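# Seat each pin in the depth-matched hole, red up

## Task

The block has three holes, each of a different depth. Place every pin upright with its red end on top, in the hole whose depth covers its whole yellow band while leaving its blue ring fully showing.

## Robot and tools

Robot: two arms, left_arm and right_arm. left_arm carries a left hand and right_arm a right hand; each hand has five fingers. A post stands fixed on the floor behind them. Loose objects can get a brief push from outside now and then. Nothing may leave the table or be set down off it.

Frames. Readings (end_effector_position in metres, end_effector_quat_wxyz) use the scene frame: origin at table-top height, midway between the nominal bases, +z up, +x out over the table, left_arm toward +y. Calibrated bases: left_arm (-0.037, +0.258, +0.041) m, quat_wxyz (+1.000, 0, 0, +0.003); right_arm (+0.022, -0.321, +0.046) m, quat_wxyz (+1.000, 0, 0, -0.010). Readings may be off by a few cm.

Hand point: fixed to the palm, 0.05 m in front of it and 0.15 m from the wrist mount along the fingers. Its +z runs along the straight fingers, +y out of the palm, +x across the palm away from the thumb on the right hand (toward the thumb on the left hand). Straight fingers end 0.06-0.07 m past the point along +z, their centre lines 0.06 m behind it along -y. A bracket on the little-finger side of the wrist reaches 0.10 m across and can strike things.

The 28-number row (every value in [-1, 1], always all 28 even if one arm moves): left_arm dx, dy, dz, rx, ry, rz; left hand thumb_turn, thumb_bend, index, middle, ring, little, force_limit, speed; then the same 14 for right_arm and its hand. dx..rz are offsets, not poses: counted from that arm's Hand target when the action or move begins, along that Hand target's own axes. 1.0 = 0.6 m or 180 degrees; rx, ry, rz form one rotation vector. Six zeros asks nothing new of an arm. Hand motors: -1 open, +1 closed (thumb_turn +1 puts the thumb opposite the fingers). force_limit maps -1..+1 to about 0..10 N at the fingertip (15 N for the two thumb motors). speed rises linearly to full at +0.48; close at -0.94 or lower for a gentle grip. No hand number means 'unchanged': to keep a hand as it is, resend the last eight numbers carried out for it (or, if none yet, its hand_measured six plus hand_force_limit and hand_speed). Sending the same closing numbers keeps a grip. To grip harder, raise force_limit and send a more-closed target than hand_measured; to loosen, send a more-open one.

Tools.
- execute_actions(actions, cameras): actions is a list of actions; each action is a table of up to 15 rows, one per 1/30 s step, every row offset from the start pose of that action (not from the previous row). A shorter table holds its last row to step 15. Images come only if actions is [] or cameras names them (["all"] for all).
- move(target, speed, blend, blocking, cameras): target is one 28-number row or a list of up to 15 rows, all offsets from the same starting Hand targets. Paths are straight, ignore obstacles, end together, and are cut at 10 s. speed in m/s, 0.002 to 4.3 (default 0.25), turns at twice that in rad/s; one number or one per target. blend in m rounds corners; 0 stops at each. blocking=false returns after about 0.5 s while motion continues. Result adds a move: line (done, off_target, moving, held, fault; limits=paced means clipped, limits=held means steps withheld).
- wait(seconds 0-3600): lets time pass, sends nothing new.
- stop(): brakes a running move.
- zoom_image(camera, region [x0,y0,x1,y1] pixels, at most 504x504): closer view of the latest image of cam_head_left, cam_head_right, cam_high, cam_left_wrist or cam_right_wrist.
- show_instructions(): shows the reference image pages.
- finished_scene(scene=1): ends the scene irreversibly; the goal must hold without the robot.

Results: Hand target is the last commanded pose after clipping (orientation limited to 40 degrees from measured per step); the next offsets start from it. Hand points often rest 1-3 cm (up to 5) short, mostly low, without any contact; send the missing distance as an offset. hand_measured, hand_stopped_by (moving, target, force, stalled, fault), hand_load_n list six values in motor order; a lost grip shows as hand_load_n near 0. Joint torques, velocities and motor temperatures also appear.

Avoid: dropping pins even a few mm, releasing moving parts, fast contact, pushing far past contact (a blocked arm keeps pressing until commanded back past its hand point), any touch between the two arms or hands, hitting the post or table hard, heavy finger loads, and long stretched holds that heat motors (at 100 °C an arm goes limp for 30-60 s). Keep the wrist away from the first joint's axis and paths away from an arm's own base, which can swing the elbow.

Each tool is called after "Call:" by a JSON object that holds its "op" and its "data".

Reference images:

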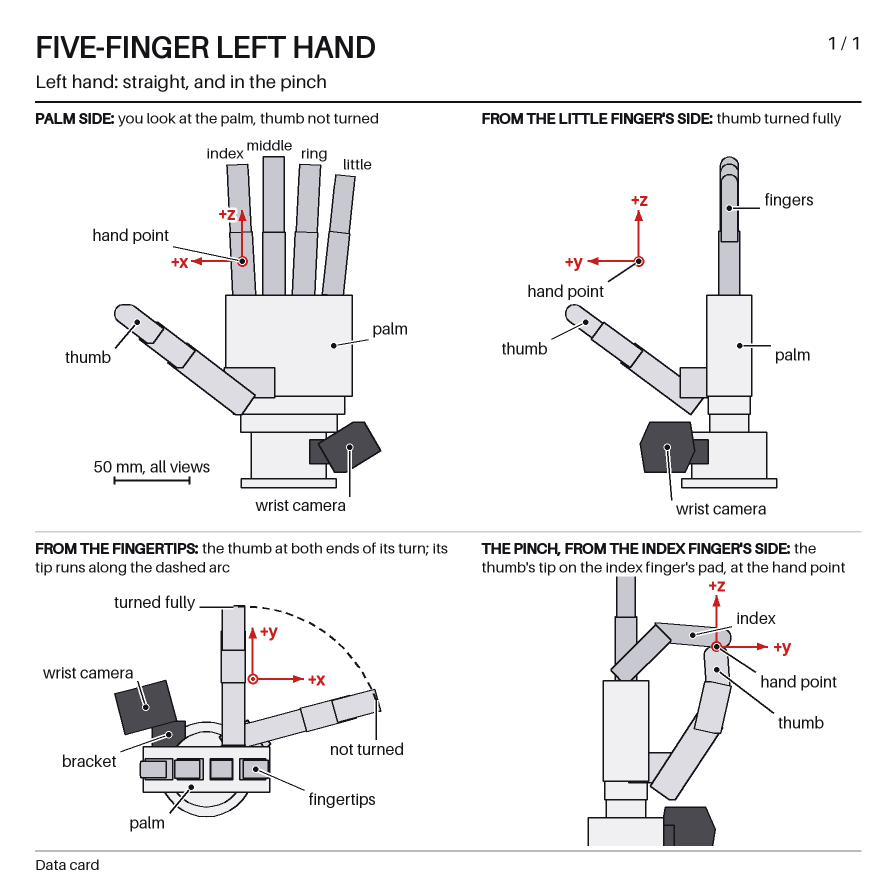

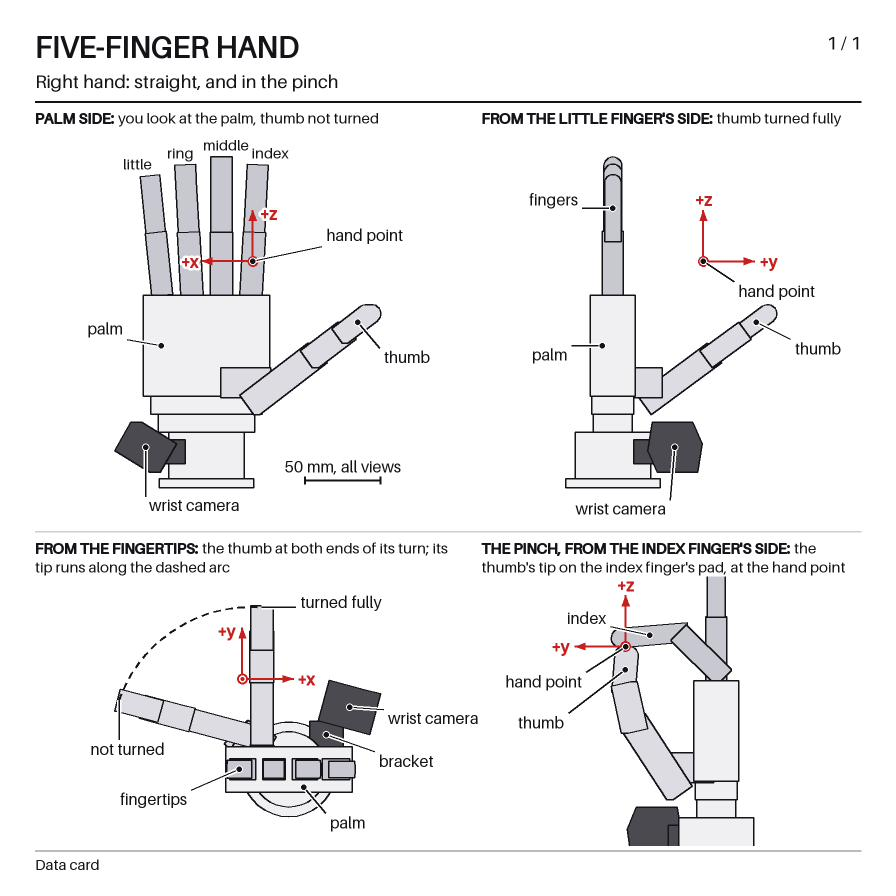

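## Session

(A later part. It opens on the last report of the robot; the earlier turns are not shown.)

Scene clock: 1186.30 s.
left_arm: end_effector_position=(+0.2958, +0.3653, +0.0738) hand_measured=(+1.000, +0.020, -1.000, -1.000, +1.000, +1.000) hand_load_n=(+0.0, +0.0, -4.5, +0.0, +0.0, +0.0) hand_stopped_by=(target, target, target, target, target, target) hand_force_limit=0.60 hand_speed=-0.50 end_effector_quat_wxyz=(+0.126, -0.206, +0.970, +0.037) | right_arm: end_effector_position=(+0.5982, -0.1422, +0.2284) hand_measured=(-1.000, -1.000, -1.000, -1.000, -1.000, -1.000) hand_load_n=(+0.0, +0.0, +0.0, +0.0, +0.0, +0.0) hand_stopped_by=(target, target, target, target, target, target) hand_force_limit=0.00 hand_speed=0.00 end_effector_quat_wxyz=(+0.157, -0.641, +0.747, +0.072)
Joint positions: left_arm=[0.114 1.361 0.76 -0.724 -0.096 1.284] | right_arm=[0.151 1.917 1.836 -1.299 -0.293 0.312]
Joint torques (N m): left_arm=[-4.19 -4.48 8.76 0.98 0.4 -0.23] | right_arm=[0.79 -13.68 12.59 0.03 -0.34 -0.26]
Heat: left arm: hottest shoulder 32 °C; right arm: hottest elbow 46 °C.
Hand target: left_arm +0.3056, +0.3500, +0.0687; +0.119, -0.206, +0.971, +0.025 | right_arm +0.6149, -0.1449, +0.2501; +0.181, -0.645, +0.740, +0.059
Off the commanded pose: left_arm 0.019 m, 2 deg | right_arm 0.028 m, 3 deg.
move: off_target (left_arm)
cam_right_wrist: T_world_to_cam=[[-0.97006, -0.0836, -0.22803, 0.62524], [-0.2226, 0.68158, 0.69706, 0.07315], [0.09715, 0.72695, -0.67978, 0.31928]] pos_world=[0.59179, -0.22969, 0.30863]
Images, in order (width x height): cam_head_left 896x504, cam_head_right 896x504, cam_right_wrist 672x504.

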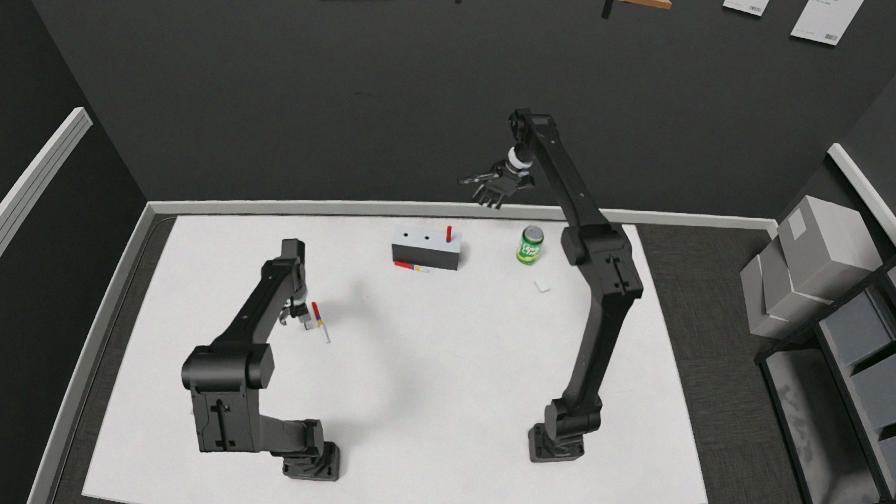

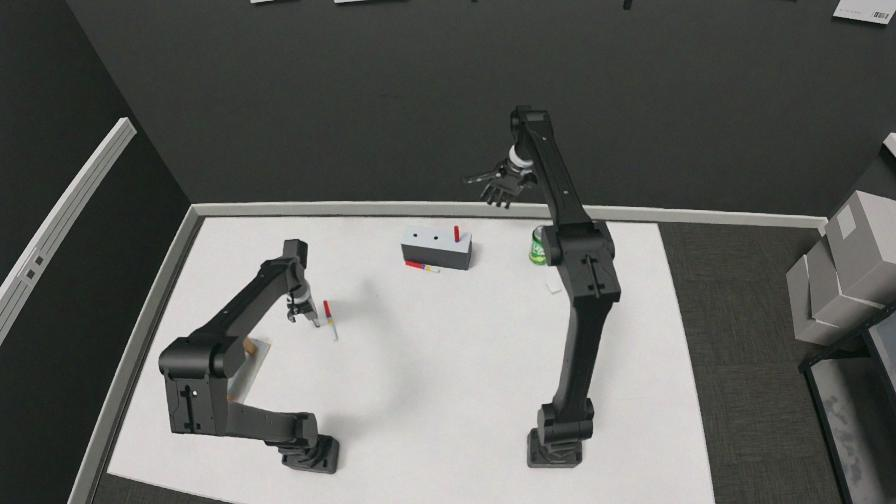

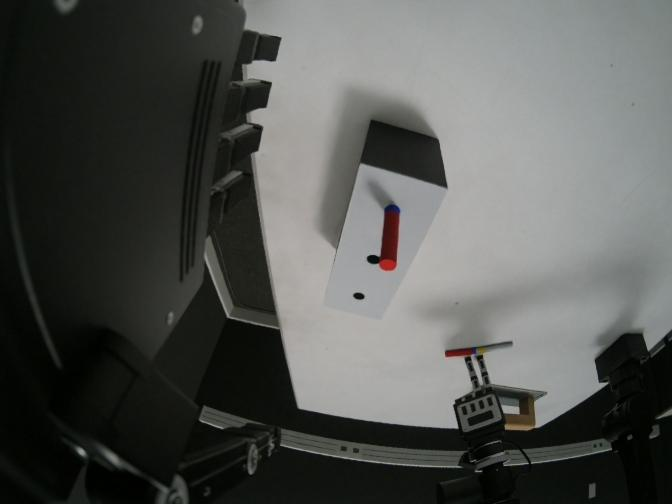

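Call:
{"op": "move", "data": {"target": [[0.006,-0.0003,-0.0067,0,0,0,1,0.02,-1,-1,1,1,0.6,-0.5,0,0,0,0,0,0,-1,-1,-1,-1,-1,-1,0,0.0],[0.0048,-0.2947,-0.0072,0,0,0,1,0.02,-1,-1,1,1,0.6,-0.5,0,0,0,0,0,0,-1,-1,-1,-1,-1,-1,0,0.0]], "speed": 0.04, "blend": 0.003, "cameras": ["cam_head_right", "cam_head_left", "cam_right_wrist"]}}

Call:
{"op": "zoom_image", "data": {"camera": "cam_head_right", "region": [310, 230, 430, 350]}}

Call:
{"op": "zoom_image", "data": {"camera": "cam_right_wrist", "region": [420, 290, 540, 410]}}

Scene clock: 1193.90 s.
left_arm: end_effector_position=(+0.3643, +0.2067, +0.0760) hand_measured=(+1.000, +0.020, -1.000, -1.000, +1.000, +1.000) hand_load_n=(+0.0, +0.0, -3.5, +0.0, +0.0, +0.0) hand_stopped_by=(target, target, target, target, target, target) hand_force_limit=0.60 hand_speed=-0.50 end_effector_quat_wxyz=(+0.121, -0.206, +0.970, +0.035) | right_arm: end_effector_position=(+0.5982, -0.1422, +0.2284) hand_measured=(-1.000, -1.000, -1.000, -1.000, -1.000, -1.000) hand_load_n=(+0.0, +0.0, +0.0, +0.0, +0.0, +0.0) hand_stopped_by=(target, target, target, target, target, target) hand_force_limit=0.00 hand_speed=0.00 end_effector_quat_wxyz=(+0.157, -0.641, +0.747, +0.072)
Joint positions: left_arm=[-0.282 1.575 1.006 -0.817 -0.173 0.893] | right_arm=[0.151 1.917 1.836 -1.299 -0.293 0.312]
Joint torques (N m): left_arm=[-3.43 -6.95 9.83 1.02 0.17 -0.18] | right_arm=[0.73 -13.74 12.53 0.06 -0.35 -0.24]
Heat: left arm: hottest shoulder 31 °C; right arm: hottest elbow 46 °C.
Hand target: left_arm +0.3740, +0.1869, +0.0723; +0.119, -0.206, +0.971, +0.025 | right_arm +0.6149, -0.1449, +0.2501; +0.181, -0.645, +0.740, +0.059
Off the commanded pose: left_arm 0.022 m, 1 deg | right_arm 0.028 m, 3 deg.
move: off_target (left_arm); blend cut to 0.0027 m at target 1
cam_right_wrist: T_world_to_cam=[[-0.97006, -0.0836, -0.22803, 0.62524], [-0.2226, 0.68158, 0.69706, 0.07315], [0.09715, 0.72695, -0.67978, 0.31928]] pos_world=[0.59179, -0.22969, 0.30863]
Images, in order (width x height): cam_head_left 896x504, cam_head_right 896x504, cam_right_wrist 672x504.

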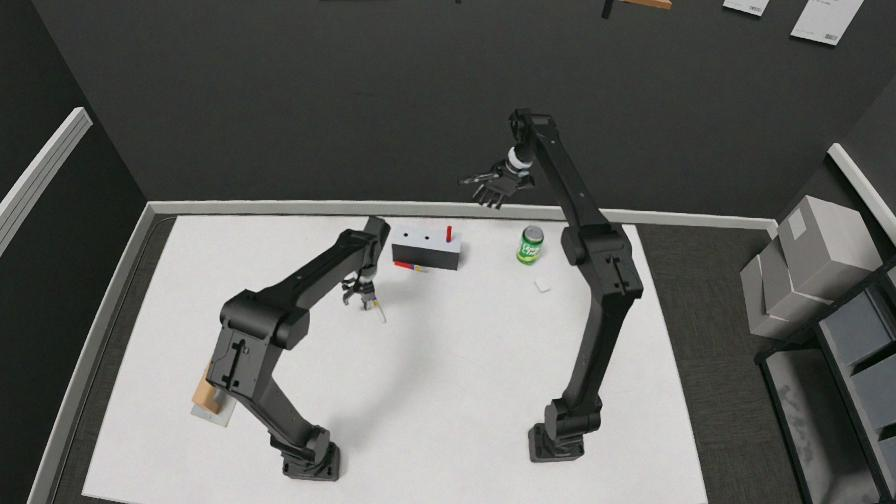

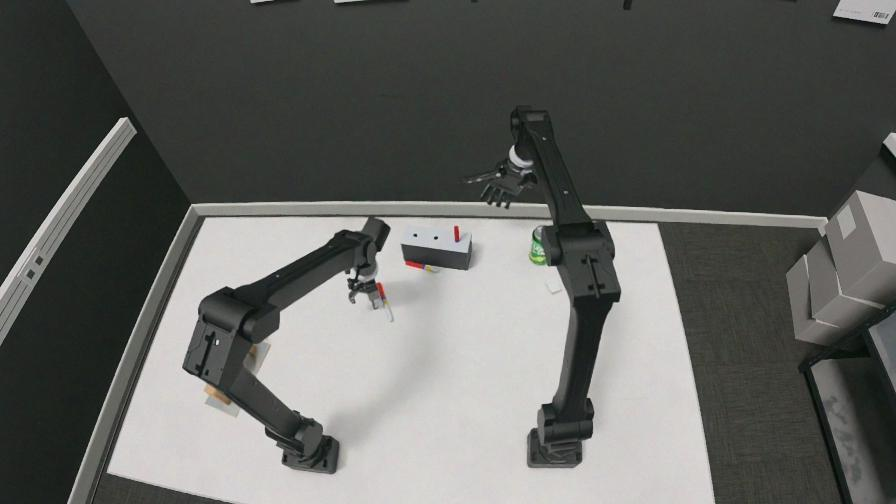

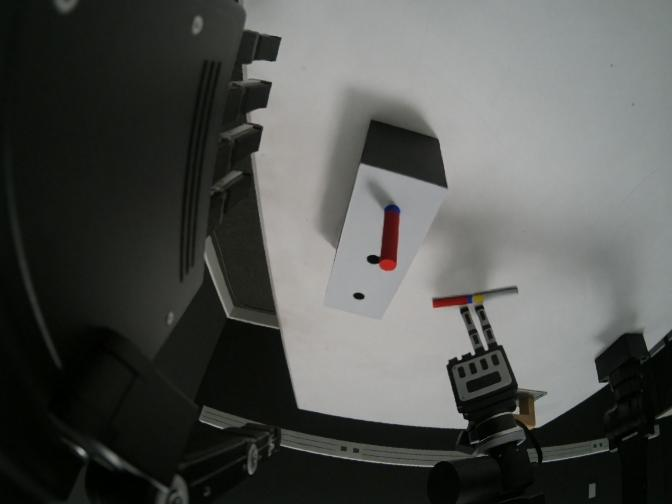

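Scaled by 4.200 from the camera's image (finer frame: 1280x720).

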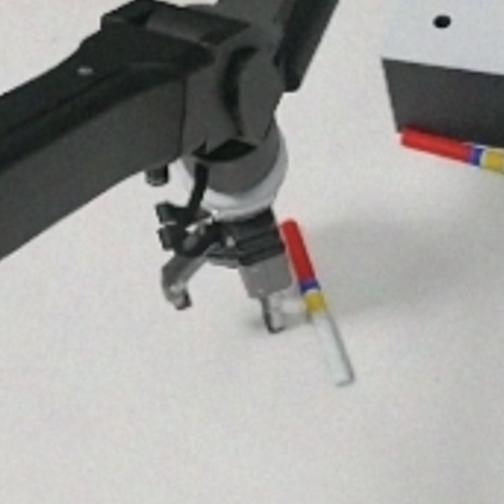

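Scaled by 4.200 from the camera's image (finer frame: 960x720).

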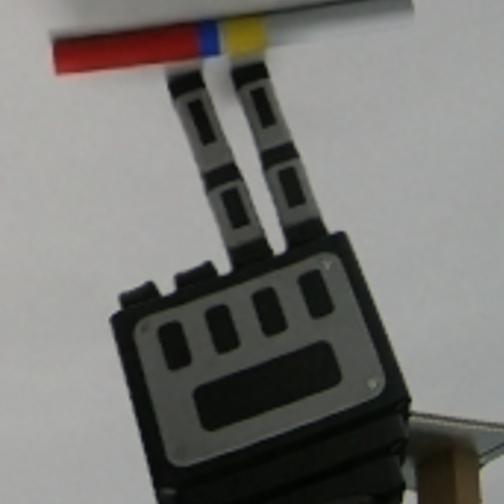

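Call:
{"op": "move", "data": {"target": [[-0.0443,0,-0.1779,0,0,0,1,0.02,-1,-1,1,1,0.6,-0.5,0,0,0,0,0,0,-1,-1,-1,-1,-1,-1,0,0.0],[-0.1029,-0.104,-0.0911,0.4077,0.012,0.0197,1,-0.24,-0.06,-0.1,1,1,0.5,-0.6,0,0,0,0,0,0,-1,-1,-1,-1,-1,-1,0,0.0]], "speed": 0.14, "blend": 0.02, "cameras": ["cam_head_right", "cam_left_wrist", "cam_right_wrist"]}}

Call:
{"op": "zoom_image", "data": {"camera": "cam_left_wrist", "region": [160, 80, 440, 360]}}

Call:
{"op": "zoom_image", "data": {"camera": "cam_head_right", "region": [340, 230, 440, 330]}}

Scene clock: 1204.47 s.
left_arm: end_effector_position=(+0.4395, +0.1446, +0.1429) hand_measured=(+1.000, -0.240, -0.060, -0.100, +1.000, +1.000) hand_load_n=(+0.0, +0.0, +0.0, +0.0, +0.0, +0.0) hand_stopped_by=(target, target, target, target, target, target) hand_force_limit=0.50 hand_speed=-0.60 end_effector_quat_wxyz=(+0.199, -0.061, +0.803, -0.558) | right_arm: end_effector_position=(+0.5982, -0.1422, +0.2284) hand_measured=(-1.000, -1.000, -1.000, -1.000, -1.000, -1.000) hand_load_n=(+0.0, +0.0, +0.0, +0.0, +0.0, +0.0) hand_stopped_by=(target, target, target, target, target, target) hand_force_limit=0.00 hand_speed=0.00 end_effector_quat_wxyz=(+0.157, -0.641, +0.747, +0.072)
Joint positions: left_arm=[0.098 1.523 0.858 -0.129 1.138 1.011] | right_arm=[0.151 1.917 1.836 -1.299 -0.293 0.312]
Joint torques (N m): left_arm=[-0.62 -8.12 6.9 2.62 0.64 -0.1] | right_arm=[0.67 -13.68 12.48 0.08 -0.35 -0.22]
Heat: left arm: hottest shoulder 31 °C; right arm: hottest elbow 46 °C.
Hand target: left_arm +0.4420, +0.1489, +0.1403; +0.201, -0.066, +0.801, -0.560 | right_arm +0.6149, -0.1449, +0.2501; +0.181, -0.645, +0.740, +0.059
Off the commanded pose: left_arm 0.006 m, 1 deg | right_arm 0.028 m, 3 deg.
move: done
cam_left_wrist: T_world_to_cam=[[-0.39765, -0.46994, 0.78806, 0.13579], [-0.91393, 0.27894, -0.29483, 0.40096], [-0.08127, -0.83747, -0.54041, 0.3514]] pos_world=[0.449, 0.24626, 0.20111]
cam_right_wrist: T_world_to_cam=[[-0.97006, -0.0836, -0.22803, 0.62524], [-0.2226, 0.68158, 0.69706, 0.07315], [0.09715, 0.72695, -0.67978, 0.31928]] pos_world=[0.59179, -0.22969, 0.30863]

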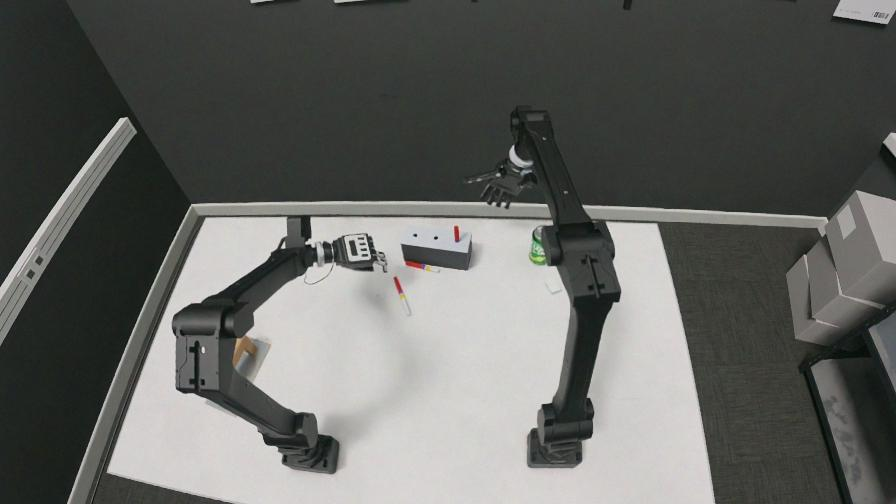

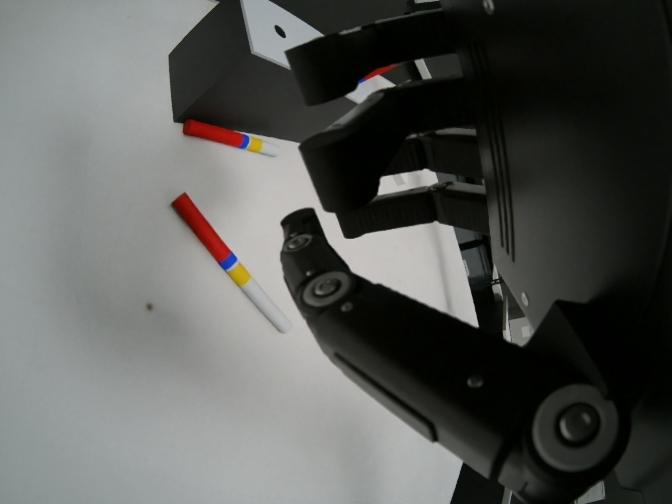

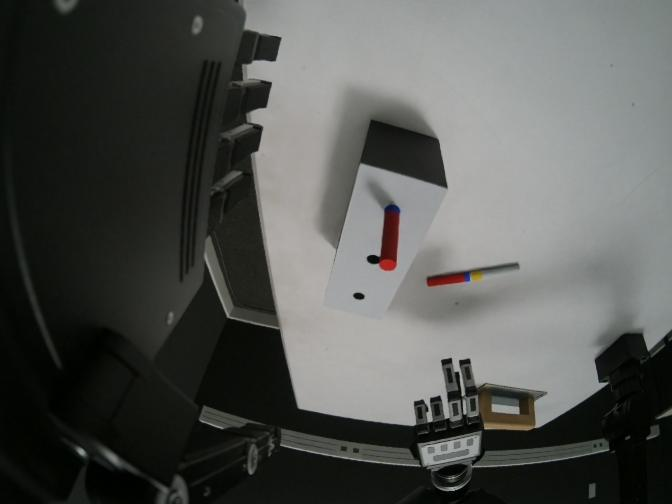

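Scaled by 1.800 from the camera's image (finer frame: 960x720).

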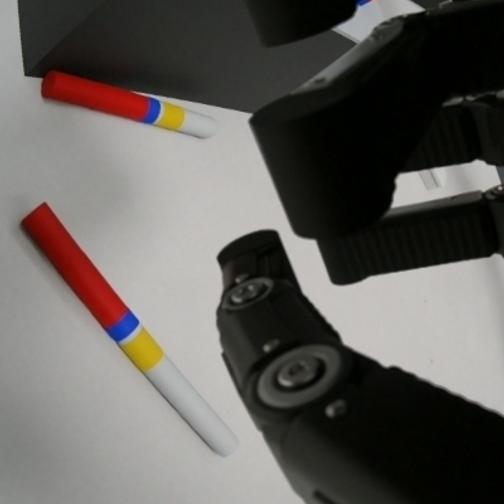

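Scaled by 5.040 from the camera's image (finer frame: 1280x720).

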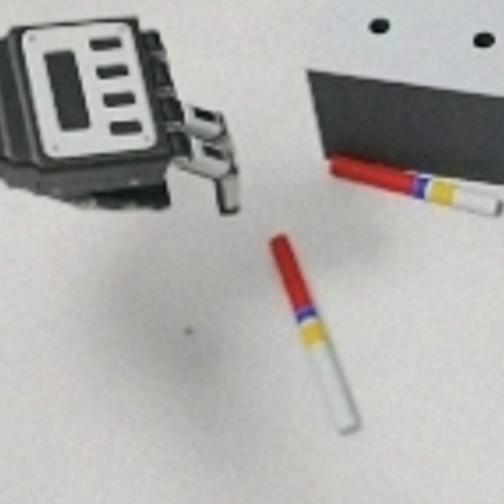

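Call:
{"op": "move", "data": {"target": [[0.0133,0.0767,0.117,0.0041,0.0153,0.0048,1,-0.24,-0.06,-0.1,1,1,0.5,-0.6,0,0,0,0,0,0,-1,-1,-1,-1,-1,-1,0,0.0]], "speed": 0.08, "cameras": ["cam_left_wrist", "cam_right_wrist"]}}

Call:
{"op": "zoom_image", "data": {"camera": "cam_left_wrist", "region": [160, 80, 440, 360]}}

Scene clock: 1210.33 s.
left_arm: end_effector_position=(+0.4596, +0.1110, +0.0706) hand_measured=(+1.000, -0.240, -0.060, -0.100, +1.000, +1.000) hand_load_n=(+0.0, +0.0, +0.0, +0.0, +0.0, +0.0) hand_stopped_by=(target, target, target, target, target, target) hand_force_limit=0.50 hand_speed=-0.60 end_effector_quat_wxyz=(+0.181, -0.058, +0.805, -0.562) | right_arm: end_effector_position=(+0.5982, -0.1422, +0.2284) hand_measured=(-1.000, -1.000, -1.000, -1.000, -1.000, -1.000) hand_load_n=(+0.0, +0.0, +0.0, +0.0, +0.0, +0.5) hand_stopped_by=(target, target, target, target, target, target) hand_force_limit=0.00 hand_speed=0.00 end_effector_quat_wxyz=(+0.157, -0.641, +0.747, +0.072)
Joint positions: left_arm=[0.022 1.729 0.858 0.129 1.105 0.927] | right_arm=[0.151 1.917 1.836 -1.299 -0.293 0.312]
Joint torques (N m): left_arm=[-3.14 -9.82 7.54 2.73 0.35 -0.07] | right_arm=[0.62 -13.74 12.51 0.06 -0.36 -0.24]
Heat: left arm: hottest shoulder 31 °C; right arm: hottest elbow 46 °C.
Hand target: left_arm +0.4680, +0.1019, +0.0753; +0.186, -0.046, +0.802, -0.565 | right_arm +0.6149, -0.1449, +0.2501; +0.181, -0.645, +0.740, +0.059
Off the commanded pose: left_arm 0.013 m, 2 deg | right_arm 0.028 m, 3 deg.
move: off_target (left_arm)
cam_left_wrist: T_world_to_cam=[[-0.39143, -0.45574, 0.79943, 0.17975], [-0.9128, 0.30232, -0.27459, 0.40281], [-0.11655, -0.8372, -0.53433, 0.3015]] pos_world=[0.47318, 0.21256, 0.12801]
cam_right_wrist: T_world_to_cam=[[-0.97006, -0.0836, -0.22803, 0.62524], [-0.2226, 0.68158, 0.69706, 0.07315], [0.09715, 0.72695, -0.67978, 0.31928]] pos_world=[0.59179, -0.22969, 0.30863]

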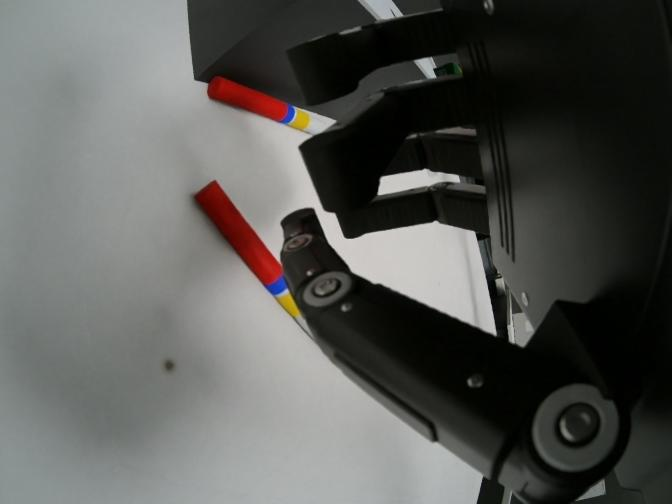

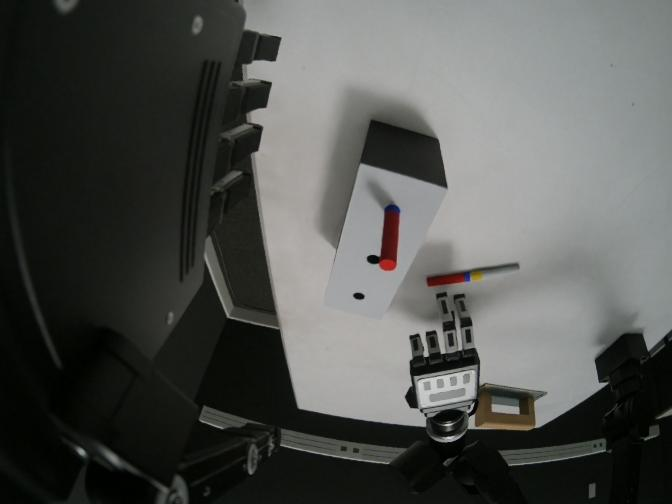

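Scaled by 1.800 from the camera's image (finer frame: 960x720).

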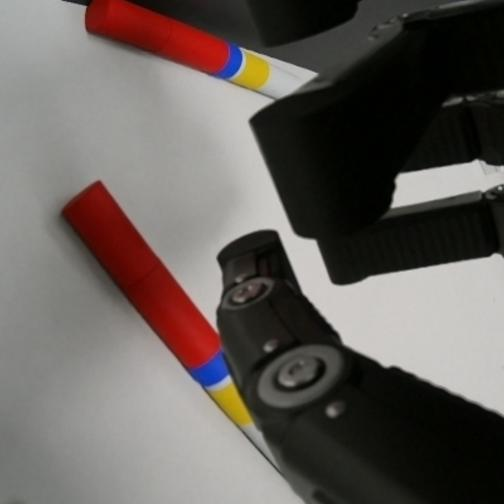

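Call:
{"op": "move", "data": {"target": [[0.0135,0.0364,0.0215,0,0,0,1,-0.24,-0.06,-0.1,1,1,0.5,-0.6,0,0,0,0,0,0,-1,-1,-1,-1,-1,-1,0,0.0]], "speed": 0.04, "cameras": ["cam_left_wrist", "cam_right_wrist"]}}

Call:
{"op": "zoom_image", "data": {"camera": "cam_left_wrist", "region": [160, 80, 440, 360]}}

Call:
{"op": "zoom_image", "data": {"camera": "cam_right_wrist", "region": [400, 240, 530, 370]}}

Scene clock: 1213.37 s.
left_arm: end_effector_position=(+0.4673, +0.1064, +0.0514) hand_measured=(+1.000, -0.240, -0.060, -0.100, +1.000, +1.000) hand_load_n=(+0.0, +0.0, +0.0, +0.0, +0.0, +0.0) hand_stopped_by=(target, target, target, target, target, target) hand_force_limit=0.50 hand_speed=-0.60 end_effector_quat_wxyz=(+0.189, -0.053, +0.804, -0.562) | right_arm: end_effector_position=(+0.5982, -0.1422, +0.2284) hand_measured=(-1.000, -1.000, -1.000, -1.000, -1.000, -1.000) hand_load_n=(+0.0, +0.0, +0.0, +0.0, +0.0, +0.0) hand_stopped_by=(target, target, target, target, target, target) hand_force_limit=0.00 hand_speed=0.00 end_effector_quat_wxyz=(+0.157, -0.641, +0.747, +0.072)
Joint positions: left_arm=[0.011 1.787 0.858 0.221 1.096 0.91] | right_arm=[0.151 1.917 1.836 -1.299 -0.293 0.312]
Joint torques (N m): left_arm=[-2.9 -10.05 5.93 2.89 0.32 -0.08] | right_arm=[0.85 -13.98 12.52 0.13 -0.34 -0.23]
Heat: left arm: hottest shoulder 31 °C; right arm: hottest elbow 46 °C.
Hand target: left_arm +0.4680, +0.0959, +0.0494; +0.186, -0.046, +0.802, -0.565 | right_arm +0.6149, -0.1449, +0.2501; +0.181, -0.645, +0.740, +0.059
Off the commanded pose: left_arm 0.011 m, 1 deg | right_arm 0.028 m, 3 deg.
move: off_target (left_arm)
cam_left_wrist: T_world_to_cam=[[-0.40576, -0.45677, 0.79166, 0.20326], [-0.90787, 0.30142, -0.29141, 0.40463], [-0.10551, -0.83696, -0.53699, 0.28326]] pos_world=[0.47971, 0.20796, 0.1091]
cam_right_wrist: T_world_to_cam=[[-0.97006, -0.0836, -0.22803, 0.62524], [-0.2226, 0.68158, 0.69706, 0.07315], [0.09715, 0.72695, -0.67978, 0.31928]] pos_world=[0.59179, -0.22969, 0.30863]

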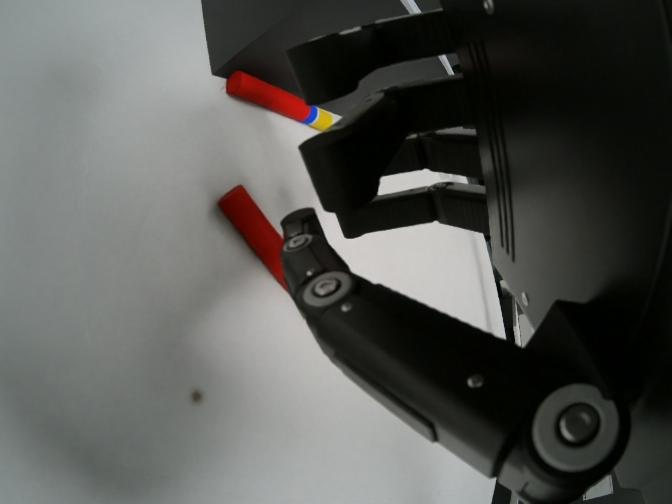

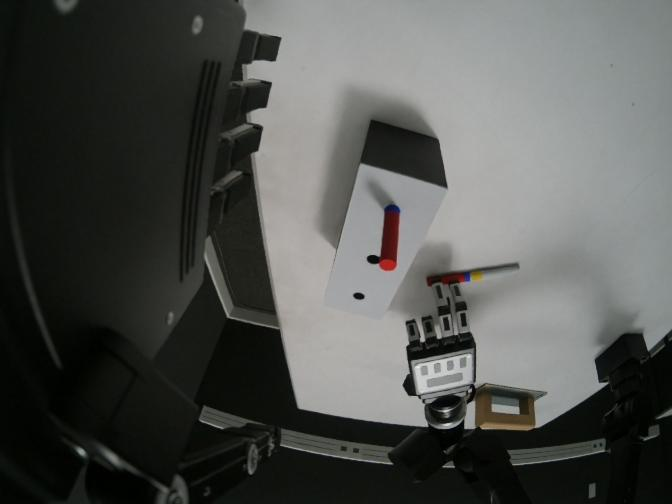

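Scaled by 1.800 from the camera's image (finer frame: 960x720).

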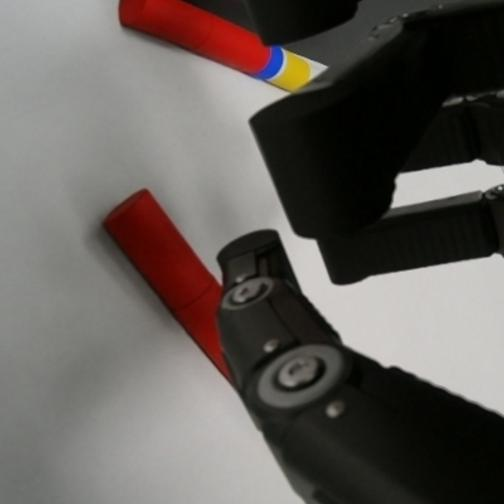

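Scaled by 3.877 from the camera's image (finer frame: 960x720).

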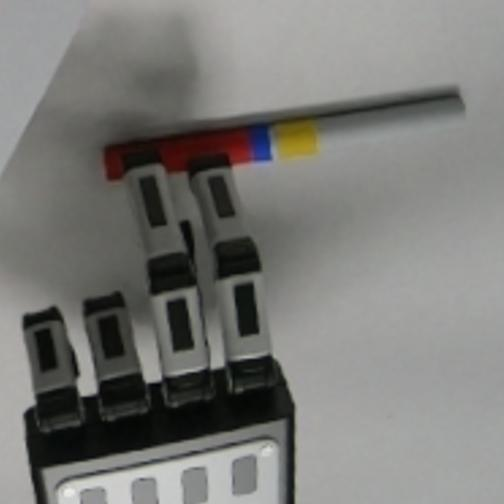

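Call:
{"op": "move", "data": {"target": [[0.0103,0.0315,0.0056,0,0,0,1,-0.24,-0.06,-0.1,1,1,0.5,-0.6,0,0,0,0,0,0,-1,-1,-1,-1,-1,-1,0,0.0]], "speed": 0.03, "cameras": ["cam_left_wrist", "cam_right_wrist"]}}

Call:
{"op": "zoom_image", "data": {"camera": "cam_left_wrist", "region": [160, 80, 440, 360]}}

Call:
{"op": "zoom_image", "data": {"camera": "cam_right_wrist", "region": [400, 240, 530, 370]}}

Scene clock: 1215.90 s.
left_arm: end_effector_position=(+0.4672, +0.1064, +0.0327) hand_measured=(+1.000, -0.240, -0.060, -0.100, +1.000, +1.000) hand_load_n=(+0.0, +0.0, +0.0, +0.0, +0.0, +0.0) hand_stopped_by=(target, target, target, target, target, target) hand_force_limit=0.50 hand_speed=-0.60 end_effector_quat_wxyz=(+0.189, -0.053, +0.804, -0.562) | right_arm: end_effector_position=(+0.5982, -0.1422, +0.2284) hand_measured=(-1.000, -1.000, -1.000, -1.000, -1.000, -1.000) hand_load_n=(+0.0, +0.0, +0.0, +0.0, +0.0, +0.0) hand_stopped_by=(target, target, target, target, target, target) hand_force_limit=0.00 hand_speed=0.00 end_effector_quat_wxyz=(+0.157, -0.641, +0.747, +0.072)
Joint positions: left_arm=[0.011 1.833 0.852 0.273 1.096 0.91] | right_arm=[0.151 1.917 1.836 -1.299 -0.293 0.312]
Joint torques (N m): left_arm=[-2.61 -10.46 5.16 2.78 0.46 -0.01] | right_arm=[0.73 -13.8 12.52 0.08 -0.35 -0.24]
Heat: left arm: hottest shoulder 31 °C; right arm: hottest elbow 46 °C.
Hand target: left_arm +0.4661, +0.0979, +0.0294; +0.186, -0.046, +0.802, -0.565 | right_arm +0.6149, -0.1449, +0.2501; +0.181, -0.645, +0.740, +0.059
Off the commanded pose: left_arm 0.009 m, 1 deg | right_arm 0.028 m, 3 deg.
move: done
cam_left_wrist: T_world_to_cam=[[-0.40576, -0.45677, 0.79166, 0.21807], [-0.90787, 0.30142, -0.29141, 0.39918], [-0.10551, -0.83696, -0.53699, 0.27322]] pos_world=[0.47971, 0.20796, 0.0904]
cam_right_wrist: T_world_to_cam=[[-0.97006, -0.0836, -0.22803, 0.62524], [-0.2226, 0.68158, 0.69706, 0.07315], [0.09715, 0.72695, -0.67978, 0.31928]] pos_world=[0.59179, -0.22969, 0.30863]

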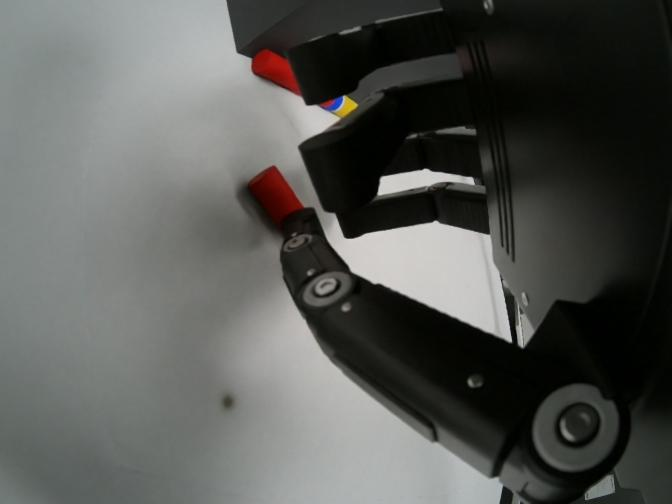

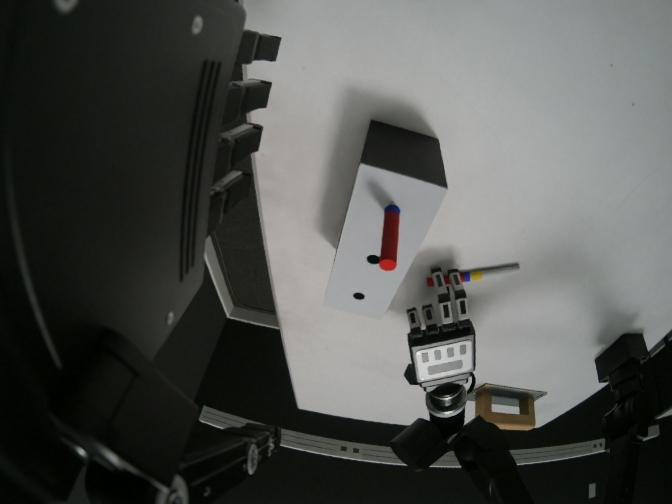

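Scaled by 1.800 from the camera's image (finer frame: 960x720).

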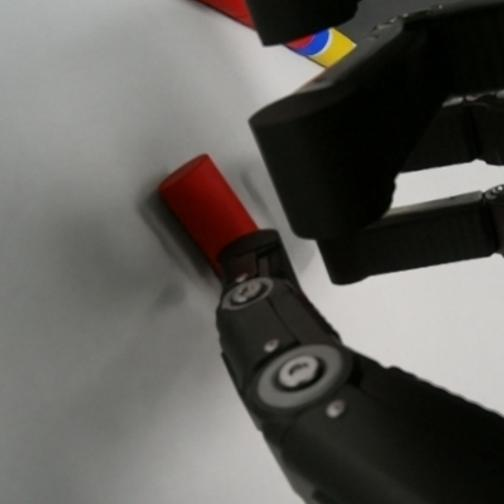

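Scaled by 3.877 from the camera's image (finer frame: 960x720).

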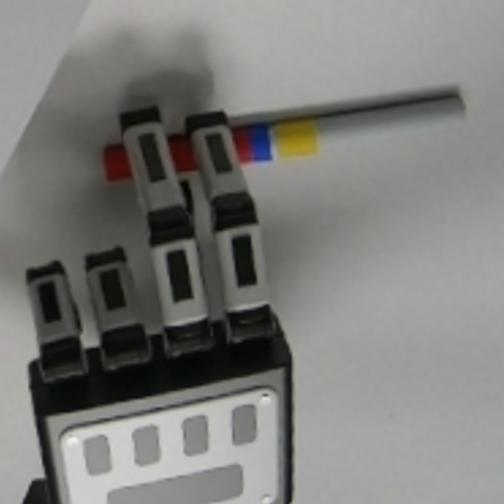

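Call:
{"op": "move", "data": {"target": [[0.0002,0.0128,0.005,0,0,0,1,-0.24,-0.06,-0.1,1,1,0.5,-0.6,0,0,0,0,0,0,-1,-1,-1,-1,-1,-1,0,0.0]], "speed": 0.02, "cameras": ["cam_left_wrist", "cam_right_wrist"]}}

Call:
{"op": "zoom_image", "data": {"camera": "cam_left_wrist", "region": [160, 80, 440, 360]}}

Call:
{"op": "zoom_image", "data": {"camera": "cam_right_wrist", "region": [400, 240, 530, 370]}}

Scene clock: 1217.47 s.
left_arm: end_effector_position=(+0.4678, +0.1064, +0.0252) hand_measured=(+1.000, -0.240, -0.060, -0.100, +1.000, +1.000) hand_load_n=(+0.0, +0.5, +0.0, +0.0, +0.0, +0.0) hand_stopped_by=(target, target, target, target, target, target) hand_force_limit=0.50 hand_speed=-0.60 end_effector_quat_wxyz=(+0.189, -0.053, +0.804, -0.562) | right_arm: end_effector_position=(+0.5982, -0.1422, +0.2284) hand_measured=(-1.000, -1.000, -1.000, -1.000, -1.000, -1.000) hand_load_n=(+0.0, +0.0, +0.0, +0.0, +0.0, +0.0) hand_stopped_by=(target, target, target, target, target, target) hand_force_limit=0.00 hand_speed=0.00 end_effector_quat_wxyz=(+0.157, -0.641, +0.747, +0.072)
Joint positions: left_arm=[0.011 1.853 0.852 0.293 1.096 0.91] | right_arm=[0.151 1.917 1.836 -1.299 -0.293 0.312]
Joint torques (N m): left_arm=[-2.78 -10.4 5.33 2.8 0.41 -0.02] | right_arm=[0.73 -13.8 12.56 0.05 -0.34 -0.24]
Heat: left arm: hottest shoulder 31 °C; right arm: hottest elbow 47 °C.
Hand target: left_arm +0.4681, +0.0979, +0.0214; +0.186, -0.046, +0.802, -0.565 | right_arm +0.6149, -0.1449, +0.2501; +0.181, -0.645, +0.740, +0.059
Off the commanded pose: left_arm 0.009 m, 1 deg | right_arm 0.028 m, 3 deg.
move: done
cam_left_wrist: T_world_to_cam=[[-0.40576, -0.45677, 0.79166, 0.22421], [-0.90787, 0.30142, -0.29141, 0.39745], [-0.10551, -0.83696, -0.53699, 0.26924]] pos_world=[0.48021, 0.20796, 0.0829]
cam_right_wrist: T_world_to_cam=[[-0.97006, -0.0836, -0.22803, 0.62524], [-0.2226, 0.68158, 0.69706, 0.07315], [0.09715, 0.72695, -0.67978, 0.31928]] pos_world=[0.59179, -0.22969, 0.30863]

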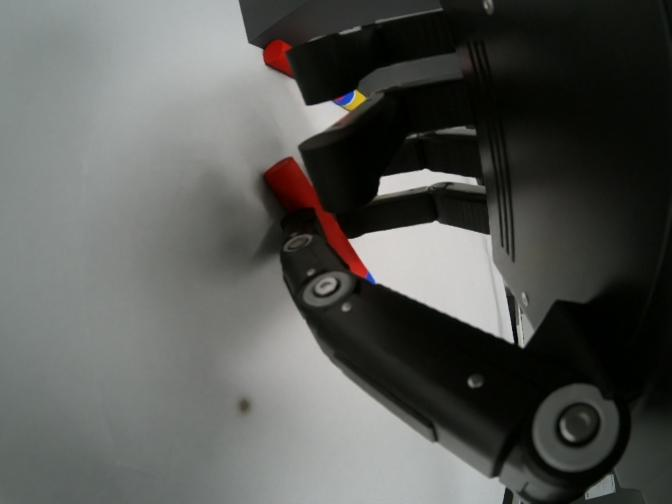

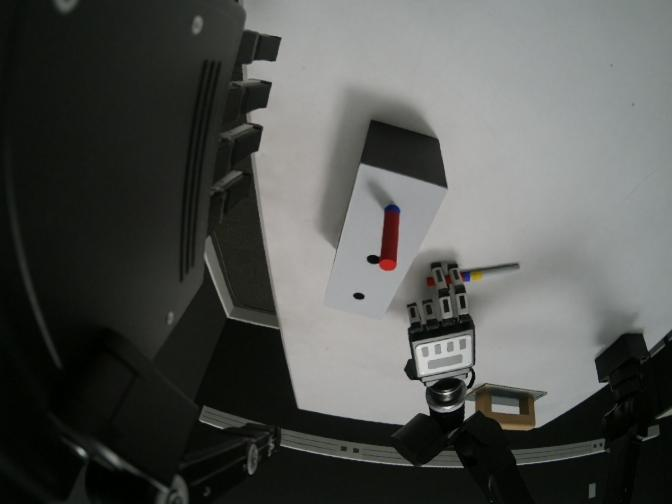

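Scaled by 1.800 from the camera's image (finer frame: 960x720).

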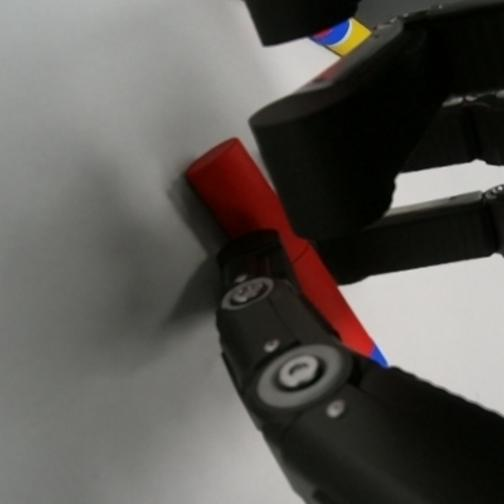

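Scaled by 3.877 from the camera's image (finer frame: 960x720).

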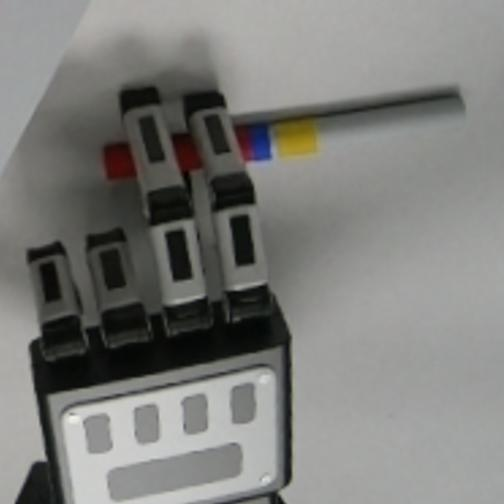

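Call:
{"op": "move", "data": {"target": [[0.0012,0.0063,0.0023,0,0,0,1,-0.24,-0.06,-0.1,1,1,0.5,-0.6,0,0,0,0,0,0,-1,-1,-1,-1,-1,-1,0,0.0]], "speed": 0.02, "cameras": []}}

Scene clock: 1223.40 s.
left_arm: end_effector_position=(+0.4685, +0.1061, +0.0244) hand_measured=(+1.000, -0.240, -0.060, -0.100, +1.000, +1.000) hand_load_n=(+0.0, +0.0, +0.0, -0.5, -0.5, +0.0) hand_stopped_by=(target, target, target, target, target, target) hand_force_limit=0.50 hand_speed=-0.60 end_effector_quat_wxyz=(+0.191, -0.050, +0.803, -0.563) | right_arm: end_effector_position=(+0.5982, -0.1422, +0.2284) hand_measured=(-1.000, -1.000, -1.000, -1.000, -1.000, -1.000) hand_load_n=(+0.0, +0.0, +0.0, +0.0, +0.0, +0.0) hand_stopped_by=(target, target, target, target, target, target) hand_force_limit=0.00 hand_speed=0.00 end_effector_quat_wxyz=(+0.157, -0.641, +0.747, +0.072)
Joint positions: left_arm=[0.011 1.858 0.852 0.304 1.099 0.91] | right_arm=[0.151 1.917 1.836 -1.299 -0.293 0.312]
Joint torques (N m): left_arm=[-2.84 -10.34 5.37 2.82 0.3 -0.01] | right_arm=[0.97 -13.8 12.53 0.05 -0.35 -0.24]
Heat: left arm: hottest shoulder 31 °C; right arm: hottest elbow 47 °C.
Hand target: left_arm +0.4684, +0.0978, +0.0173; +0.186, -0.046, +0.802, -0.565 | right_arm +0.6149, -0.1449, +0.2501; +0.181, -0.645, +0.740, +0.059
Off the commanded pose: left_arm 0.011 m, 1 deg | right_arm 0.028 m, 3 deg.
move: off_target (left_arm)

Call:
{"op": "move", "data": {"target": [[0.0012,0.0063,0.0023,0,0,0,1,-0.24,0.08,0.04,1,1,-0.3,-0.9,0,0,0,0,0,0,-1,-1,-1,-1,-1,-1,0,0.0]], "speed": 0.01, "cameras": ["cam_left_wrist", "cam_right_wrist"]}}

Call:
{"op": "zoom_image", "data": {"camera": "cam_left_wrist", "region": [160, 80, 440, 360]}}

Call:
{"op": "zoom_image", "data": {"camera": "cam_right_wrist", "region": [400, 240, 530, 370]}}

Scene clock: 1224.93 s.
left_arm: end_effector_position=(+0.4689, +0.1003, +0.0245) hand_measured=(+1.000, -0.240, +0.080, +0.040, +1.000, +1.000) hand_load_n=(+0.5, +0.0, +0.0, +2.0, +0.0, +0.0) hand_stopped_by=(target, target, target, target, target, target) hand_force_limit=-0.30 hand_speed=-0.90 end_effector_quat_wxyz=(+0.193, -0.041, +0.801, -0.565) | right_arm: end_effector_position=(+0.5982, -0.1422, +0.2284) hand_measured=(-1.000, -1.000, -1.000, -1.000, -1.000, -1.000) hand_load_n=(+0.0, +0.0, +0.0, +0.0, +0.0, +0.0) hand_stopped_by=(target, target, target, target, target, target) hand_force_limit=0.00 hand_speed=0.00 end_effector_quat_wxyz=(+0.157, -0.641, +0.747, +0.072)
Joint positions: left_arm=[0 1.862 0.852 0.322 1.102 0.91] | right_arm=[0.151 1.917 1.836 -1.299 -0.293 0.312]
Joint velocities: left_arm=[-0.005 0.005 -0.002 -0.002 -0.022 -0.168] | right_arm=[within noise]
Joint torques (N m): left_arm=[-2.84 -9.29 5.29 2.43 0.18 -0.01] | right_arm=[0.79 -13.57 12.52 0.06 -0.35 -0.24]
Heat: left arm: hottest shoulder 31 °C; right arm: hottest elbow 47 °C.
Hand target: left_arm +0.4687, +0.0977, +0.0132; +0.186, -0.046, +0.802, -0.565 | right_arm +0.6149, -0.1449, +0.2501; +0.181, -0.645, +0.740, +0.059
Off the commanded pose: left_arm 0.012 m, 1 deg | right_arm 0.028 m, 3 deg.
move: off_target (left_arm)
cam_left_wrist: T_world_to_cam=[[-0.42844, -0.4475, 0.78497, 0.2323], [-0.89714, 0.31416, -0.31056, 0.39429], [-0.10763, -0.83728, -0.53607, 0.26487]] pos_world=[0.48176, 0.20186, 0.0821]
cam_right_wrist: T_world_to_cam=[[-0.97006, -0.0836, -0.22803, 0.62524], [-0.2226, 0.68158, 0.69706, 0.07315], [0.09715, 0.72695, -0.67978, 0.31928]] pos_world=[0.59179, -0.22969, 0.30863]

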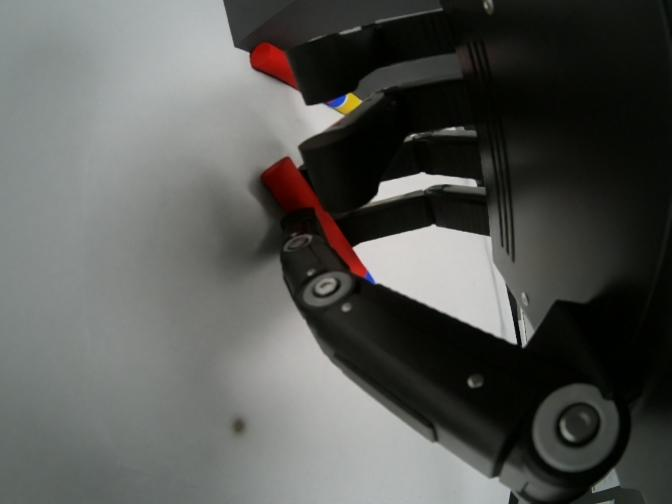

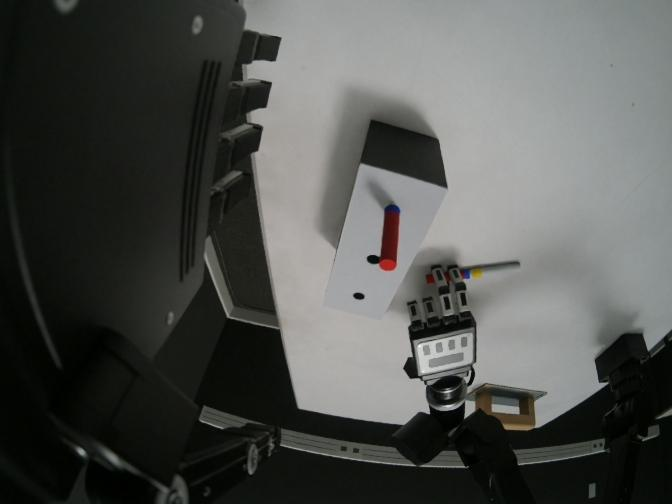

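Scaled by 1.800 from the camera's image (finer frame: 960x720).

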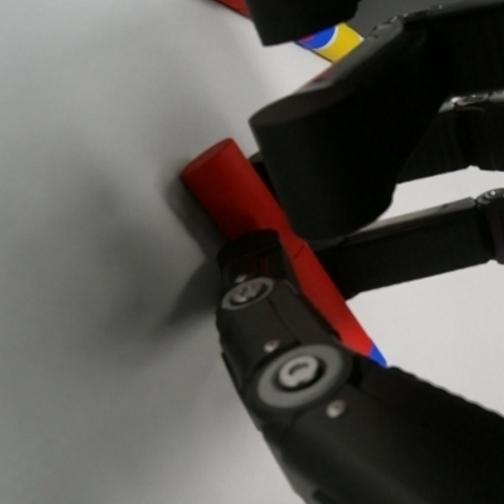

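Scaled by 3.877 from the camera's image (finer frame: 960x720).

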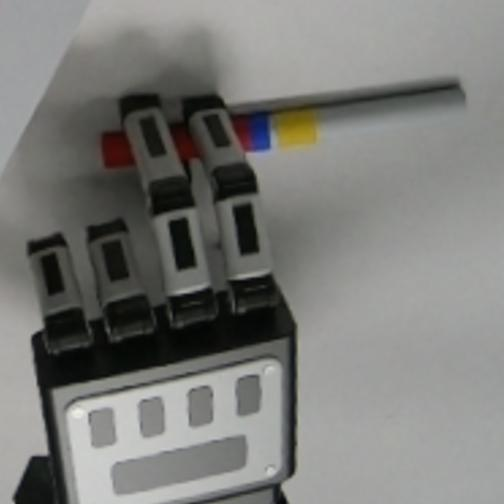

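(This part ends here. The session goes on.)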